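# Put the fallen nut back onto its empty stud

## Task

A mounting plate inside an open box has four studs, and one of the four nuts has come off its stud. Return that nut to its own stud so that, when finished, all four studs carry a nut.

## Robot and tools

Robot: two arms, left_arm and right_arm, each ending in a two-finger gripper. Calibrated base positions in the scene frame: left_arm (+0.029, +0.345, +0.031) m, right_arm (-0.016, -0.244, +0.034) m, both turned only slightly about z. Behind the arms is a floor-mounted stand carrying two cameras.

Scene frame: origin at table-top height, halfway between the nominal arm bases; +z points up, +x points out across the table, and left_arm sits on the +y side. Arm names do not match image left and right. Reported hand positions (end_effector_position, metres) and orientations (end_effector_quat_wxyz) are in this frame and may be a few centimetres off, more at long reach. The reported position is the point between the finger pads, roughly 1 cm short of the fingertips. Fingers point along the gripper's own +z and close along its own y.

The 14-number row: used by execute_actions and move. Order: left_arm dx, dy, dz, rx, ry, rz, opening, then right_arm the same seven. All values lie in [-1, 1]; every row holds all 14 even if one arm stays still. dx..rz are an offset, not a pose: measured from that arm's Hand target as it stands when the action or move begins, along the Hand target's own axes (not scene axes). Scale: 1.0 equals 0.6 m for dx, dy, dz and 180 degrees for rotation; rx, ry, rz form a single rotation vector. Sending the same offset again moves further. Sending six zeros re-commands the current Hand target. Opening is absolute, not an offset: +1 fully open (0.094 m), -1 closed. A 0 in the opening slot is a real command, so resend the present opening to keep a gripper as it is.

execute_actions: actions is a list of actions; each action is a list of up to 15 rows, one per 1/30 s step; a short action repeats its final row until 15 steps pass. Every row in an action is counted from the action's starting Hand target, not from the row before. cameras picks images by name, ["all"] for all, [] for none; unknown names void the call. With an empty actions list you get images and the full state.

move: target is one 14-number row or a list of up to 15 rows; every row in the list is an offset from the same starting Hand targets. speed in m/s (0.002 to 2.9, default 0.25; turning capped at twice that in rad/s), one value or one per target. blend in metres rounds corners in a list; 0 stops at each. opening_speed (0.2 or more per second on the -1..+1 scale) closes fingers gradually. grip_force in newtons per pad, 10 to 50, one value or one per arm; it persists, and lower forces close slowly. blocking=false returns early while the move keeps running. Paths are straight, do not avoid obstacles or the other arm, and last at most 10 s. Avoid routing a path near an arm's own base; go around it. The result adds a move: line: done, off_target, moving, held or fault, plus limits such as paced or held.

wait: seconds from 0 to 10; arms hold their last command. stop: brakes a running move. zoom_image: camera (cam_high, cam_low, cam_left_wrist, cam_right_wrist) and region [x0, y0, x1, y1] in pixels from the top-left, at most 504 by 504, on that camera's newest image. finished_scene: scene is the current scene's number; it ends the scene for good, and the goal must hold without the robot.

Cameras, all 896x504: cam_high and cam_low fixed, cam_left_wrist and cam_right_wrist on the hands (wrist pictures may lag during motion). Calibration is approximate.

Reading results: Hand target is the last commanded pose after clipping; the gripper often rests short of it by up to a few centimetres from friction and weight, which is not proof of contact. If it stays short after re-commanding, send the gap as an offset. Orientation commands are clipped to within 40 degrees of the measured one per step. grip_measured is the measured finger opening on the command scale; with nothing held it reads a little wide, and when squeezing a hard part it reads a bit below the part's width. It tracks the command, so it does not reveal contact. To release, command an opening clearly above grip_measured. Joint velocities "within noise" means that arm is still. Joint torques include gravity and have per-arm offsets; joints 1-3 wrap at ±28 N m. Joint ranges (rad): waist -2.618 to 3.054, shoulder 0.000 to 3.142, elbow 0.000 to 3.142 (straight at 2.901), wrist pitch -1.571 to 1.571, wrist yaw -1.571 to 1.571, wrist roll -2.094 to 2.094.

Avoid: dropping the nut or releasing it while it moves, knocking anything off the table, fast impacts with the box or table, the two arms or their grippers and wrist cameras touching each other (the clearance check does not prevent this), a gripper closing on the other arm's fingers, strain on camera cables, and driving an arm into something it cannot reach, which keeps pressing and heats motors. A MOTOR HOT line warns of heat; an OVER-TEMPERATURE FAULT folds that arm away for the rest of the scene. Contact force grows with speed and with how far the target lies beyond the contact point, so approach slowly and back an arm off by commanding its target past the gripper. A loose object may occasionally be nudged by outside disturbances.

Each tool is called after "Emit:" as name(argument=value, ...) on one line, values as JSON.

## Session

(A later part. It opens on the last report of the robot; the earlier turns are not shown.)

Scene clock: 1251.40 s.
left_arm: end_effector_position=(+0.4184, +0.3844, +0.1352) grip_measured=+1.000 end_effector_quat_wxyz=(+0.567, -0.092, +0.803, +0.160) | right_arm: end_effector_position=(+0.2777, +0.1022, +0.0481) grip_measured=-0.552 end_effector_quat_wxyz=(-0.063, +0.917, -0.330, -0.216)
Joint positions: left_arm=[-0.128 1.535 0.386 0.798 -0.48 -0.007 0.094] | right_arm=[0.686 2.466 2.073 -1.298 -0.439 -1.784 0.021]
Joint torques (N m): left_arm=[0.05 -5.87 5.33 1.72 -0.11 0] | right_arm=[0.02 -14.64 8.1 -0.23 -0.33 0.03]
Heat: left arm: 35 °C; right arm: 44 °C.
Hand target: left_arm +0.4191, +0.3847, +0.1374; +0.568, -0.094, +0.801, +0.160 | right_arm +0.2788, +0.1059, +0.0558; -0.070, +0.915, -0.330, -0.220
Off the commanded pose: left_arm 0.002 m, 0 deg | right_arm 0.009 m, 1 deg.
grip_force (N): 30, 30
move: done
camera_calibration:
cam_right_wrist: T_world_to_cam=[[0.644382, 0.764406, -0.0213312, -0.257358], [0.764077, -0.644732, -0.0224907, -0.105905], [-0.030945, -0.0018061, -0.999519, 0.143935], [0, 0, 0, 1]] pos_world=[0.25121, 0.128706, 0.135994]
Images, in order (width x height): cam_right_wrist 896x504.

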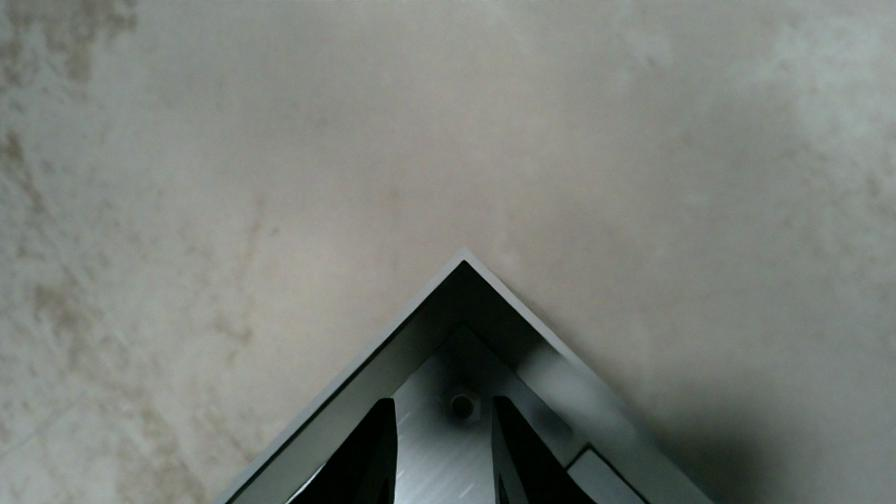

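Emit:
move(target=[0,0,0,0,0,0,1,-0.0898,0.0034,-0.1784,0,0,0,-0.55], speed=0.15, cameras=["cam_right_wrist", "cam_high"])

Emit:
zoom_image(camera="cam_right_wrist", region=[350, 250, 550, 450])

Scene clock: 1260.03 s.
left_arm: end_effector_position=(+0.4184, +0.3844, +0.1352) grip_measured=+1.000 end_effector_quat_wxyz=(+0.567, -0.092, +0.803, +0.160) | right_arm: end_effector_position=(+0.2804, +0.1041, +0.1529) grip_measured=-0.552 end_effector_quat_wxyz=(-0.099, +0.914, -0.343, -0.193)
Joint positions: left_arm=[-0.128 1.535 0.386 0.798 -0.48 -0.007 0.094] | right_arm=[0.686 2.362 2.312 -1.541 -0.438 -1.733 0.021]
Joint torques (N m): left_arm=[-0.03 -5.91 5.3 1.73 -0.12 0.02] | right_arm=[-0.14 -17.05 7.62 0.03 -0.42 0.02]
Heat: left arm: 35 °C; right arm: 44 °C.
Hand target: left_arm +0.4191, +0.3847, +0.1374; +0.568, -0.094, +0.801, +0.160 | right_arm +0.2786, +0.1060, +0.1757; -0.070, +0.915, -0.330, -0.220
Off the commanded pose: left_arm 0.002 m, 0 deg | right_arm 0.023 m, 5 deg.
joint sent to its limit (right arm) — joint 4 (wrist pitch), lower limit. The joint targets are off in orientation, not in position.
grip_force (N): 30, 30
move: off_target (right_arm)
camera_calibration:
cam_right_wrist: T_world_to_cam=[[0.677626, 0.733353, 0.0549203, -0.275995], [0.734667, -0.678403, -0.00582429, -0.0952096], [0.0329869, 0.0442948, -0.998474, 0.225803], [0, 0, 0, 1]] pos_world=[0.24952, 0.12781, 0.240062]
Images, in order (width x height): cam_high 896x504, cam_right_wrist 896x504.

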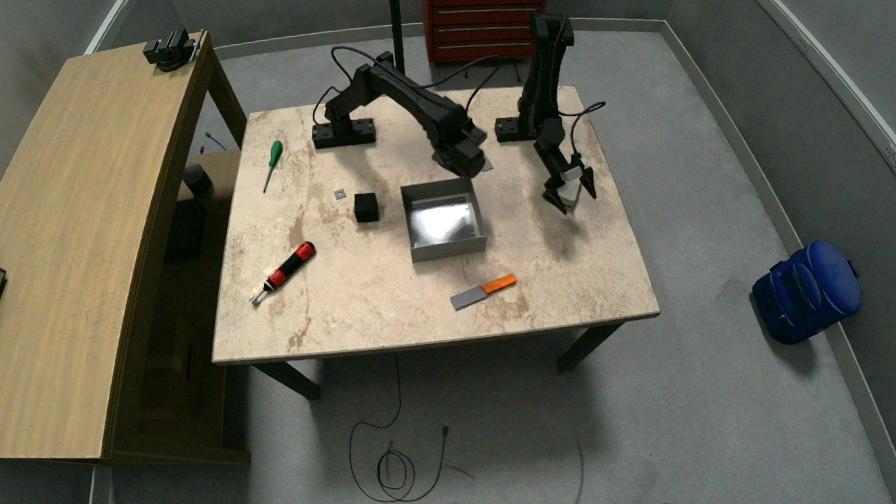

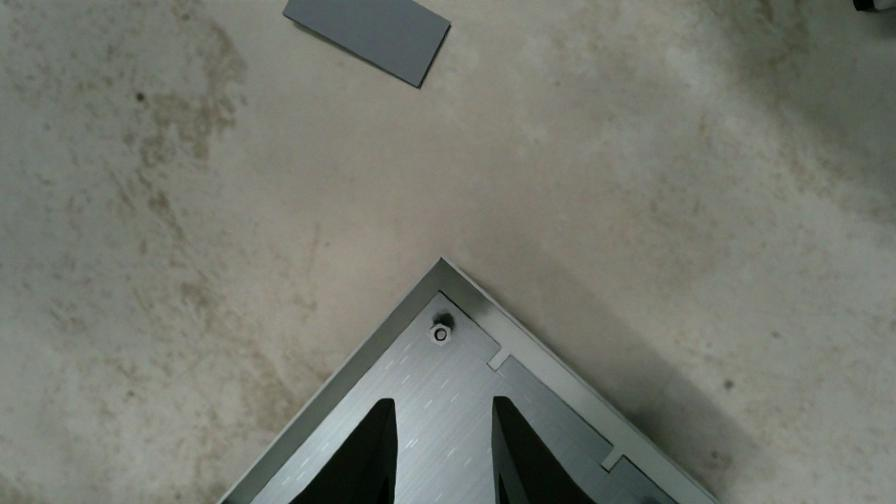

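Scaled by 2.520 from the camera's 896x504 image, which has a finer 1280x720 frame.

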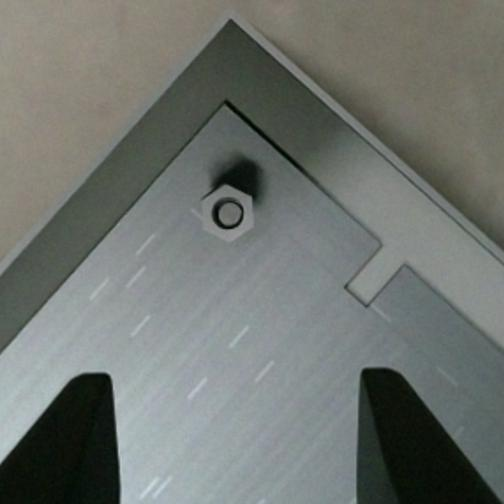

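Emit:
move(target=[0,0,0,0,0,0,1,0.1522,0.1483,-0.2120,0.3516,-0.0134,0.6989,-0.55], speed=0.4, cameras=["all"])

Scene clock: 1282.60 s.
left_arm: end_effector_position=(+0.4184, +0.3844, +0.1352) grip_measured=+1.000 end_effector_quat_wxyz=(+0.567, -0.092, +0.803, +0.160) | right_arm: end_effector_position=(+0.3256, -0.0520, +0.2464) grip_measured=-0.552 end_effector_quat_wxyz=(+0.225, +0.002, +0.974, +0.012)
Joint positions: left_arm=[-0.128 1.535 0.386 0.798 -0.48 -0.007 0.094] | right_arm=[0.609 1.687 1.68 -1.172 0.238 0.573 0.021]
Joint torques (N m): left_arm=[-0.01 -5.78 5.24 1.7 -0.1 0.02] | right_arm=[0.43 -6.98 9.09 1.04 0.26 0.04]
Heat: left arm: 35 °C; right arm: 50 °C.
Hand target: left_arm +0.4191, +0.3847, +0.1374; +0.568, -0.094, +0.801, +0.160 | right_arm +0.3302, -0.0498, +0.2500; +0.231, +0.004, +0.973, +0.007
Off the commanded pose: left_arm 0.002 m, 0 deg | right_arm 0.006 m, 1 deg.
grip_force (N): 30, 30
move: done
camera_calibration:
cam_right_wrist: T_world_to_cam=[[-0.0145514, -0.999743, -0.0174075, -0.0443185], [-0.999626, 0.0149487, -0.0229123, 0.371268], [0.0231666, 0.0170675, -0.999586, 0.326692], [0, 0, 0, 1]] pos_world=[0.362916, -0.0554329, 0.334292]

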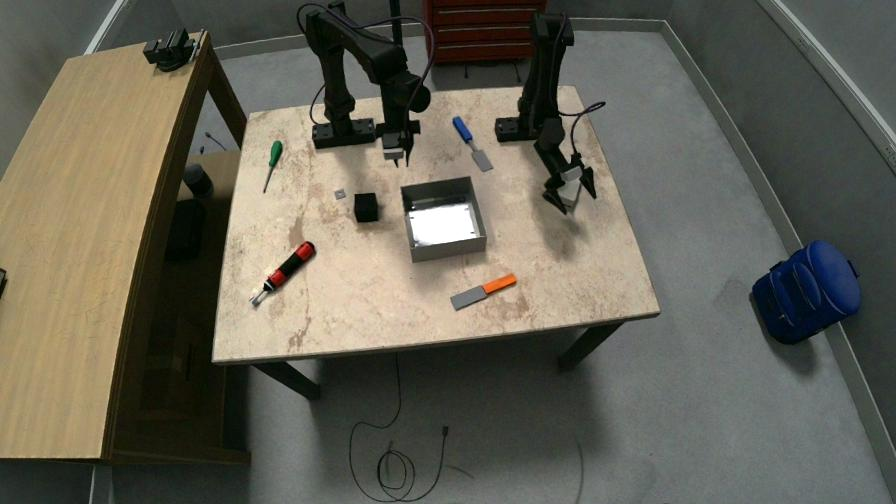

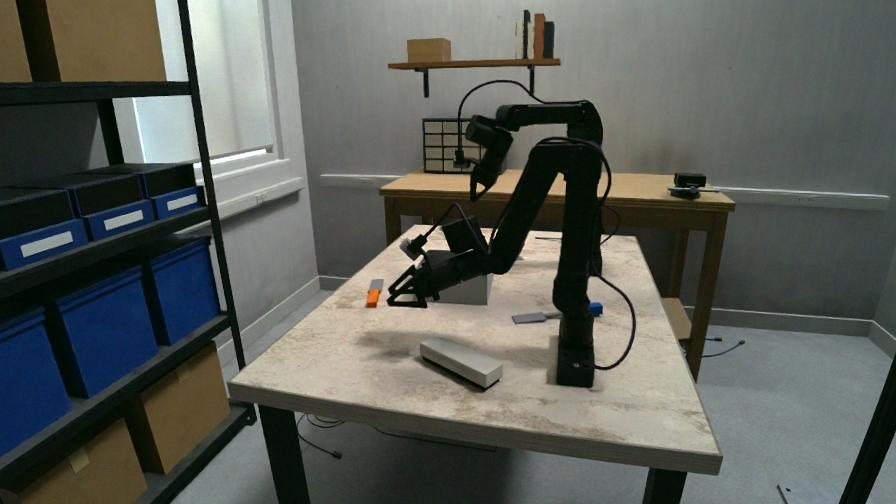

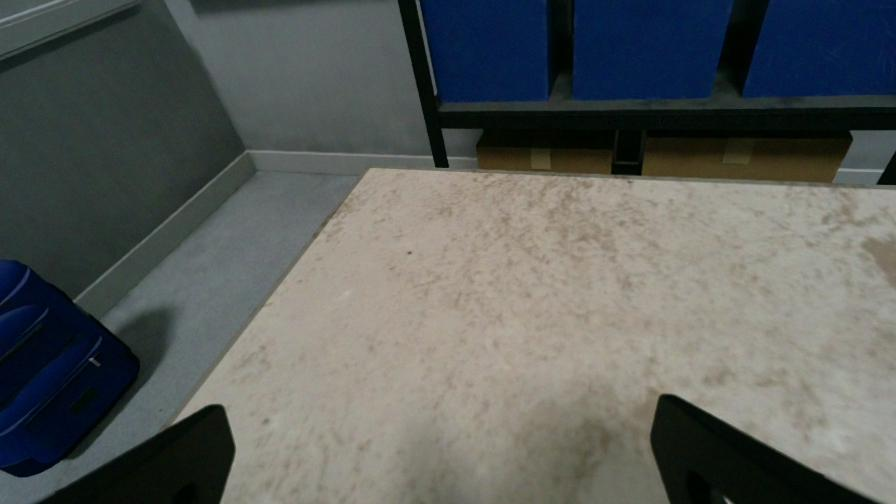

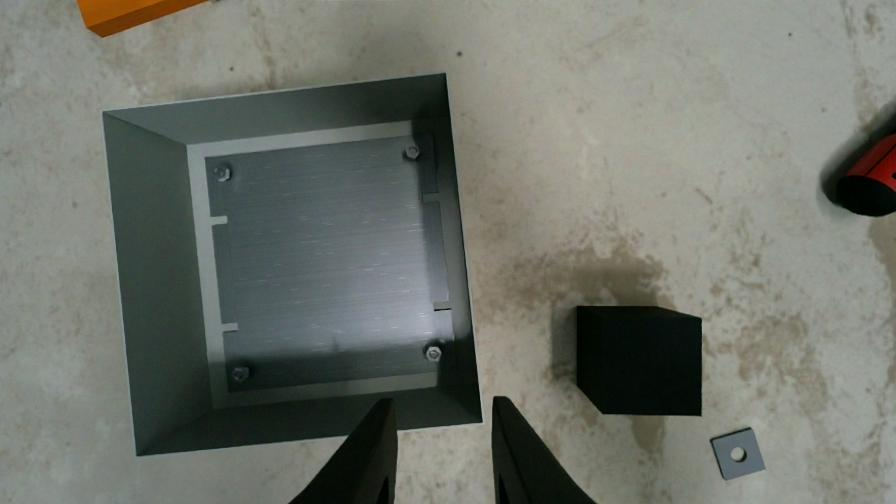

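Emit:
zoom_image(camera="cam_right_wrist", region=[190, 120, 470, 400])

Emit:
zoom_image(camera="cam_right_wrist", region=[215, 350, 265, 400])

Scaled by 1.800 from the camera's 896x504 image, which has a finer 1280x720 frame.

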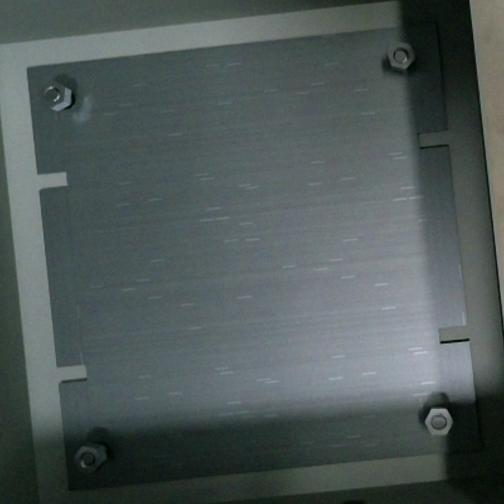

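Scaled by 10.080 from the camera's 896x504 image, which has a finer 1280x720 frame.

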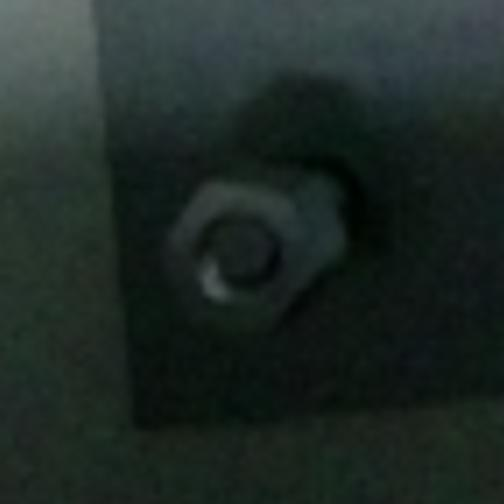

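Emit:
move(target=[0,0,0,0,0,0,1,-0.0198,-0.3262,0.1812,0,-0.28,0,-0.55], speed=0.4)

Scene clock: 1301.67 s.
left_arm: end_effector_position=(+0.4184, +0.3844, +0.1352) grip_measured=+1.000 end_effector_quat_wxyz=(+0.567, -0.092, +0.803, +0.160) | right_arm: end_effector_position=(+0.3900, -0.2439, +0.1603) grip_measured=-0.552 end_effector_quat_wxyz=(+0.626, +0.009, +0.779, +0.004)
Joint positions: left_arm=[-0.128 1.535 0.386 0.798 -0.48 -0.007 0.094] | right_arm=[-0.009 1.537 0.365 0.955 0.005 0.019 0.021]
Joint torques (N m): left_arm=[-0.08 -5.7 5.22 1.71 -0.11 -0.01] | right_arm=[-0.39 -4.36 5.14 2.42 -0.09 -0.05]
Heat: left arm: 35 °C; right arm: 45 °C.
Hand target: left_arm +0.4191, +0.3847, +0.1374; +0.568, -0.094, +0.801, +0.160 | right_arm +0.3889, -0.2443, +0.1550; +0.623, +0.007, +0.782, +0.005
Off the commanded pose: left_arm 0.002 m, 0 deg | right_arm 0.005 m, 1 deg.
grip_force (N): 30, 30
move: done

Emit:
move(target=[[-0.0727,-0.2002,-0.3278,0.1162,0.2509,0.0376,-0.36,0,0,0,0,0,0,-0.55],[0.0247,-0.6018,-0.4992,0.6490,0.0177,0.5529,-0.36,0,0,0,0,0,0,-0.55]], speed=0.4, blend=[0.02, 0], cameras=["all"])

Scene clock: 1328.27 s.
left_arm: end_effector_position=(+0.2736, -0.0550, +0.1631) grip_measured=-0.358 end_effector_quat_wxyz=(+0.086, +0.902, +0.379, -0.186) | right_arm: end_effector_position=(+0.3900, -0.2438, +0.1604) grip_measured=-0.552 end_effector_quat_wxyz=(+0.626, +0.009, +0.779, +0.004)
Joint positions: left_arm=[-0.882 2.352 2.357 -1.52 0.41 1.463 0.03] | right_arm=[-0.009 1.537 0.365 0.955 0.005 0.019 0.021]
Joint torques (N m): left_arm=[-0.38 -11.77 7.65 0.24 0.5 0.09] | right_arm=[-0.38 -4.3 5.16 2.43 -0.08 -0.07]
Heat: left arm: 34 °C; right arm: 41 °C.
Hand target: left_arm +0.2702, -0.0599, +0.1595; +0.082, +0.902, +0.373, -0.200 | right_arm +0.3889, -0.2443, +0.1550; +0.623, +0.007, +0.782, +0.005
Off the commanded pose: left_arm 0.007 m, 2 deg | right_arm 0.005 m, 1 deg.
grip_force (N): 30, 30
move: done
camera_calibration:
cam_left_wrist: T_world_to_cam=[[-0.709478, 0.704598, -0.0135148, 0.234562], [0.704462, 0.709607, 0.0137977, -0.116272], [0.019312, 0.00026853, -0.999813, 0.246441], [0, 0, 0, 1]] pos_world=[0.243567, -0.08283, 0.251169]
cam_right_wrist: T_world_to_cam=[[-0.0245158, -0.99935, -0.0264437, -0.231116], [-0.602907, 0.0358799, -0.797004, 0.411034], [0.797435, -0.00359612, -0.603394, -0.128073], [0, 0, 0, 1]] pos_world=[0.344279, -0.246174, 0.244206]

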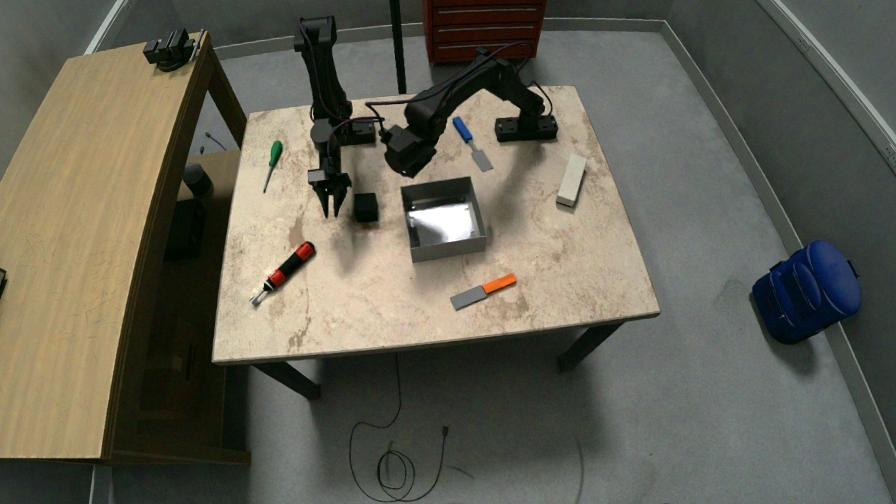

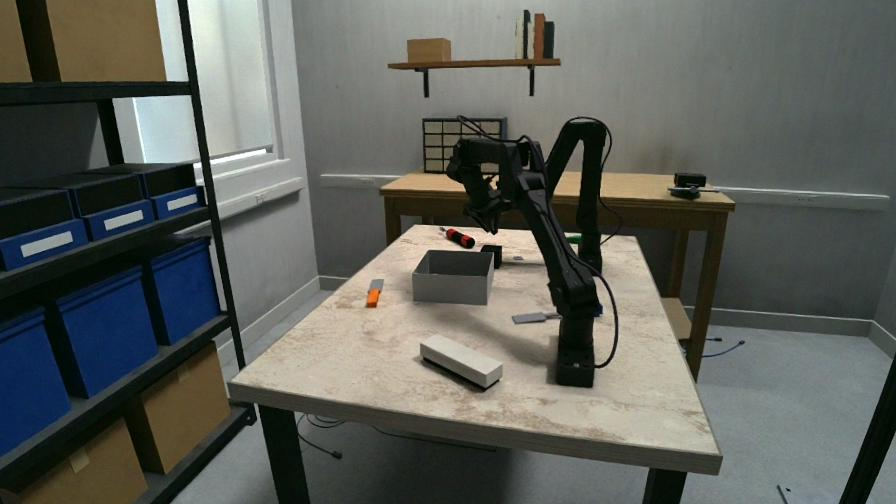

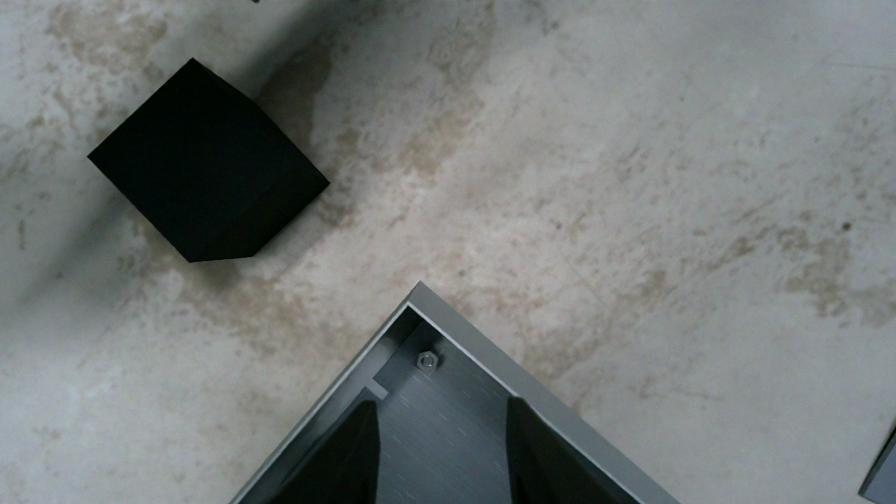

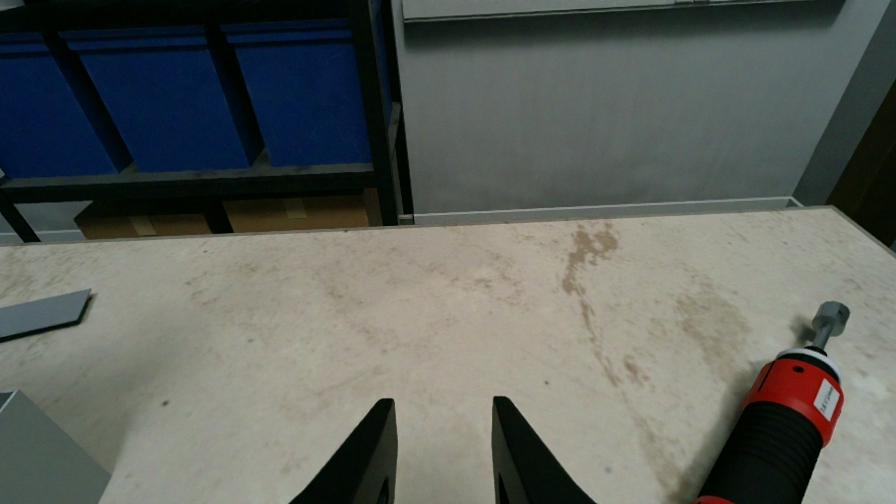

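Emit:
move(target=[0.2639,-0.2360,-0.2695,-0.3165,-0.001,-0.679,-0.36,0,0,0,0,0,0,-0.55], speed=0.4, cameras=["cam_left_wrist"])

Scene clock: 1348.70 s.
left_arm: end_effector_position=(+0.3156, +0.1865, +0.2263) grip_measured=-0.358 end_effector_quat_wxyz=(+0.199, +0.012, +0.980, -0.002) | right_arm: end_effector_position=(+0.3900, -0.2438, +0.1604) grip_measured=-0.552 end_effector_quat_wxyz=(+0.626, +0.009, +0.779, +0.004)
Joint positions: left_arm=[-0.644 1.482 1.426 -1.182 -0.226 -0.571 0.03] | right_arm=[-0.009 1.537 0.365 0.955 0.005 0.019 0.021]
Joint torques (N m): left_arm=[0.35 -7.09 8.28 0.77 -0.35 -0.03] | right_arm=[-0.35 -4.36 5.18 2.42 -0.1 -0.04]
Heat: left arm: 33 °C; right arm: 39 °C.
Hand target: left_arm +0.3203, +0.1899, +0.2395; +0.217, +0.002, +0.976, -0.001 | right_arm +0.3889, -0.2443, +0.1550; +0.623, +0.007, +0.782, +0.005
Off the commanded pose: left_arm 0.014 m, 2 deg | right_arm 0.005 m, 1 deg.
grip_force (N): 30, 30
move: off_target (left_arm)
camera_calibration:
cam_left_wrist: T_world_to_cam=[[-0.0337639, -0.999429, -0.00155837, 0.196864], [-0.999067, 0.0337096, 0.0269863, 0.342564], [-0.0269183, 0.00246808, -0.999635, 0.322819], [0, 0, 0, 1]] pos_world=[0.357581, 0.184407, 0.313764]
Images, in order (width x height): cam_left_wrist 896x504.

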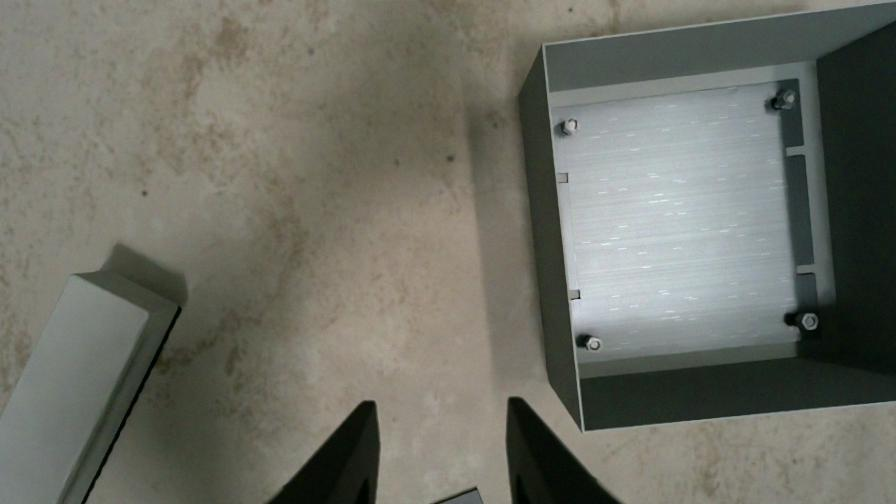

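Emit:
zoom_image(camera="cam_left_wrist", region=[560, 315, 620, 370])

Emit:
zoom_image(camera="cam_left_wrist", region=[770, 75, 830, 130])

Scaled by 8.400 from the camera's 896x504 image, which has a finer 1280x720 frame.

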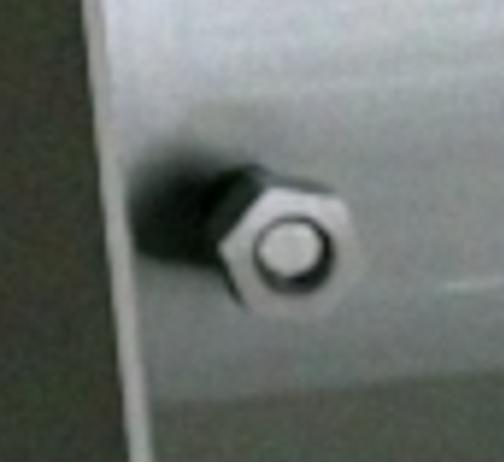

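Scaled by 8.400 from the camera's 896x504 image, which has a finer 1280x720 frame.

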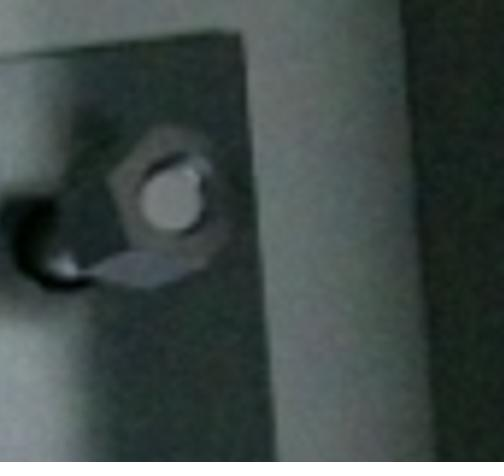

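Emit:
finished_scene(scene=1)

The scene is finished: the task was done.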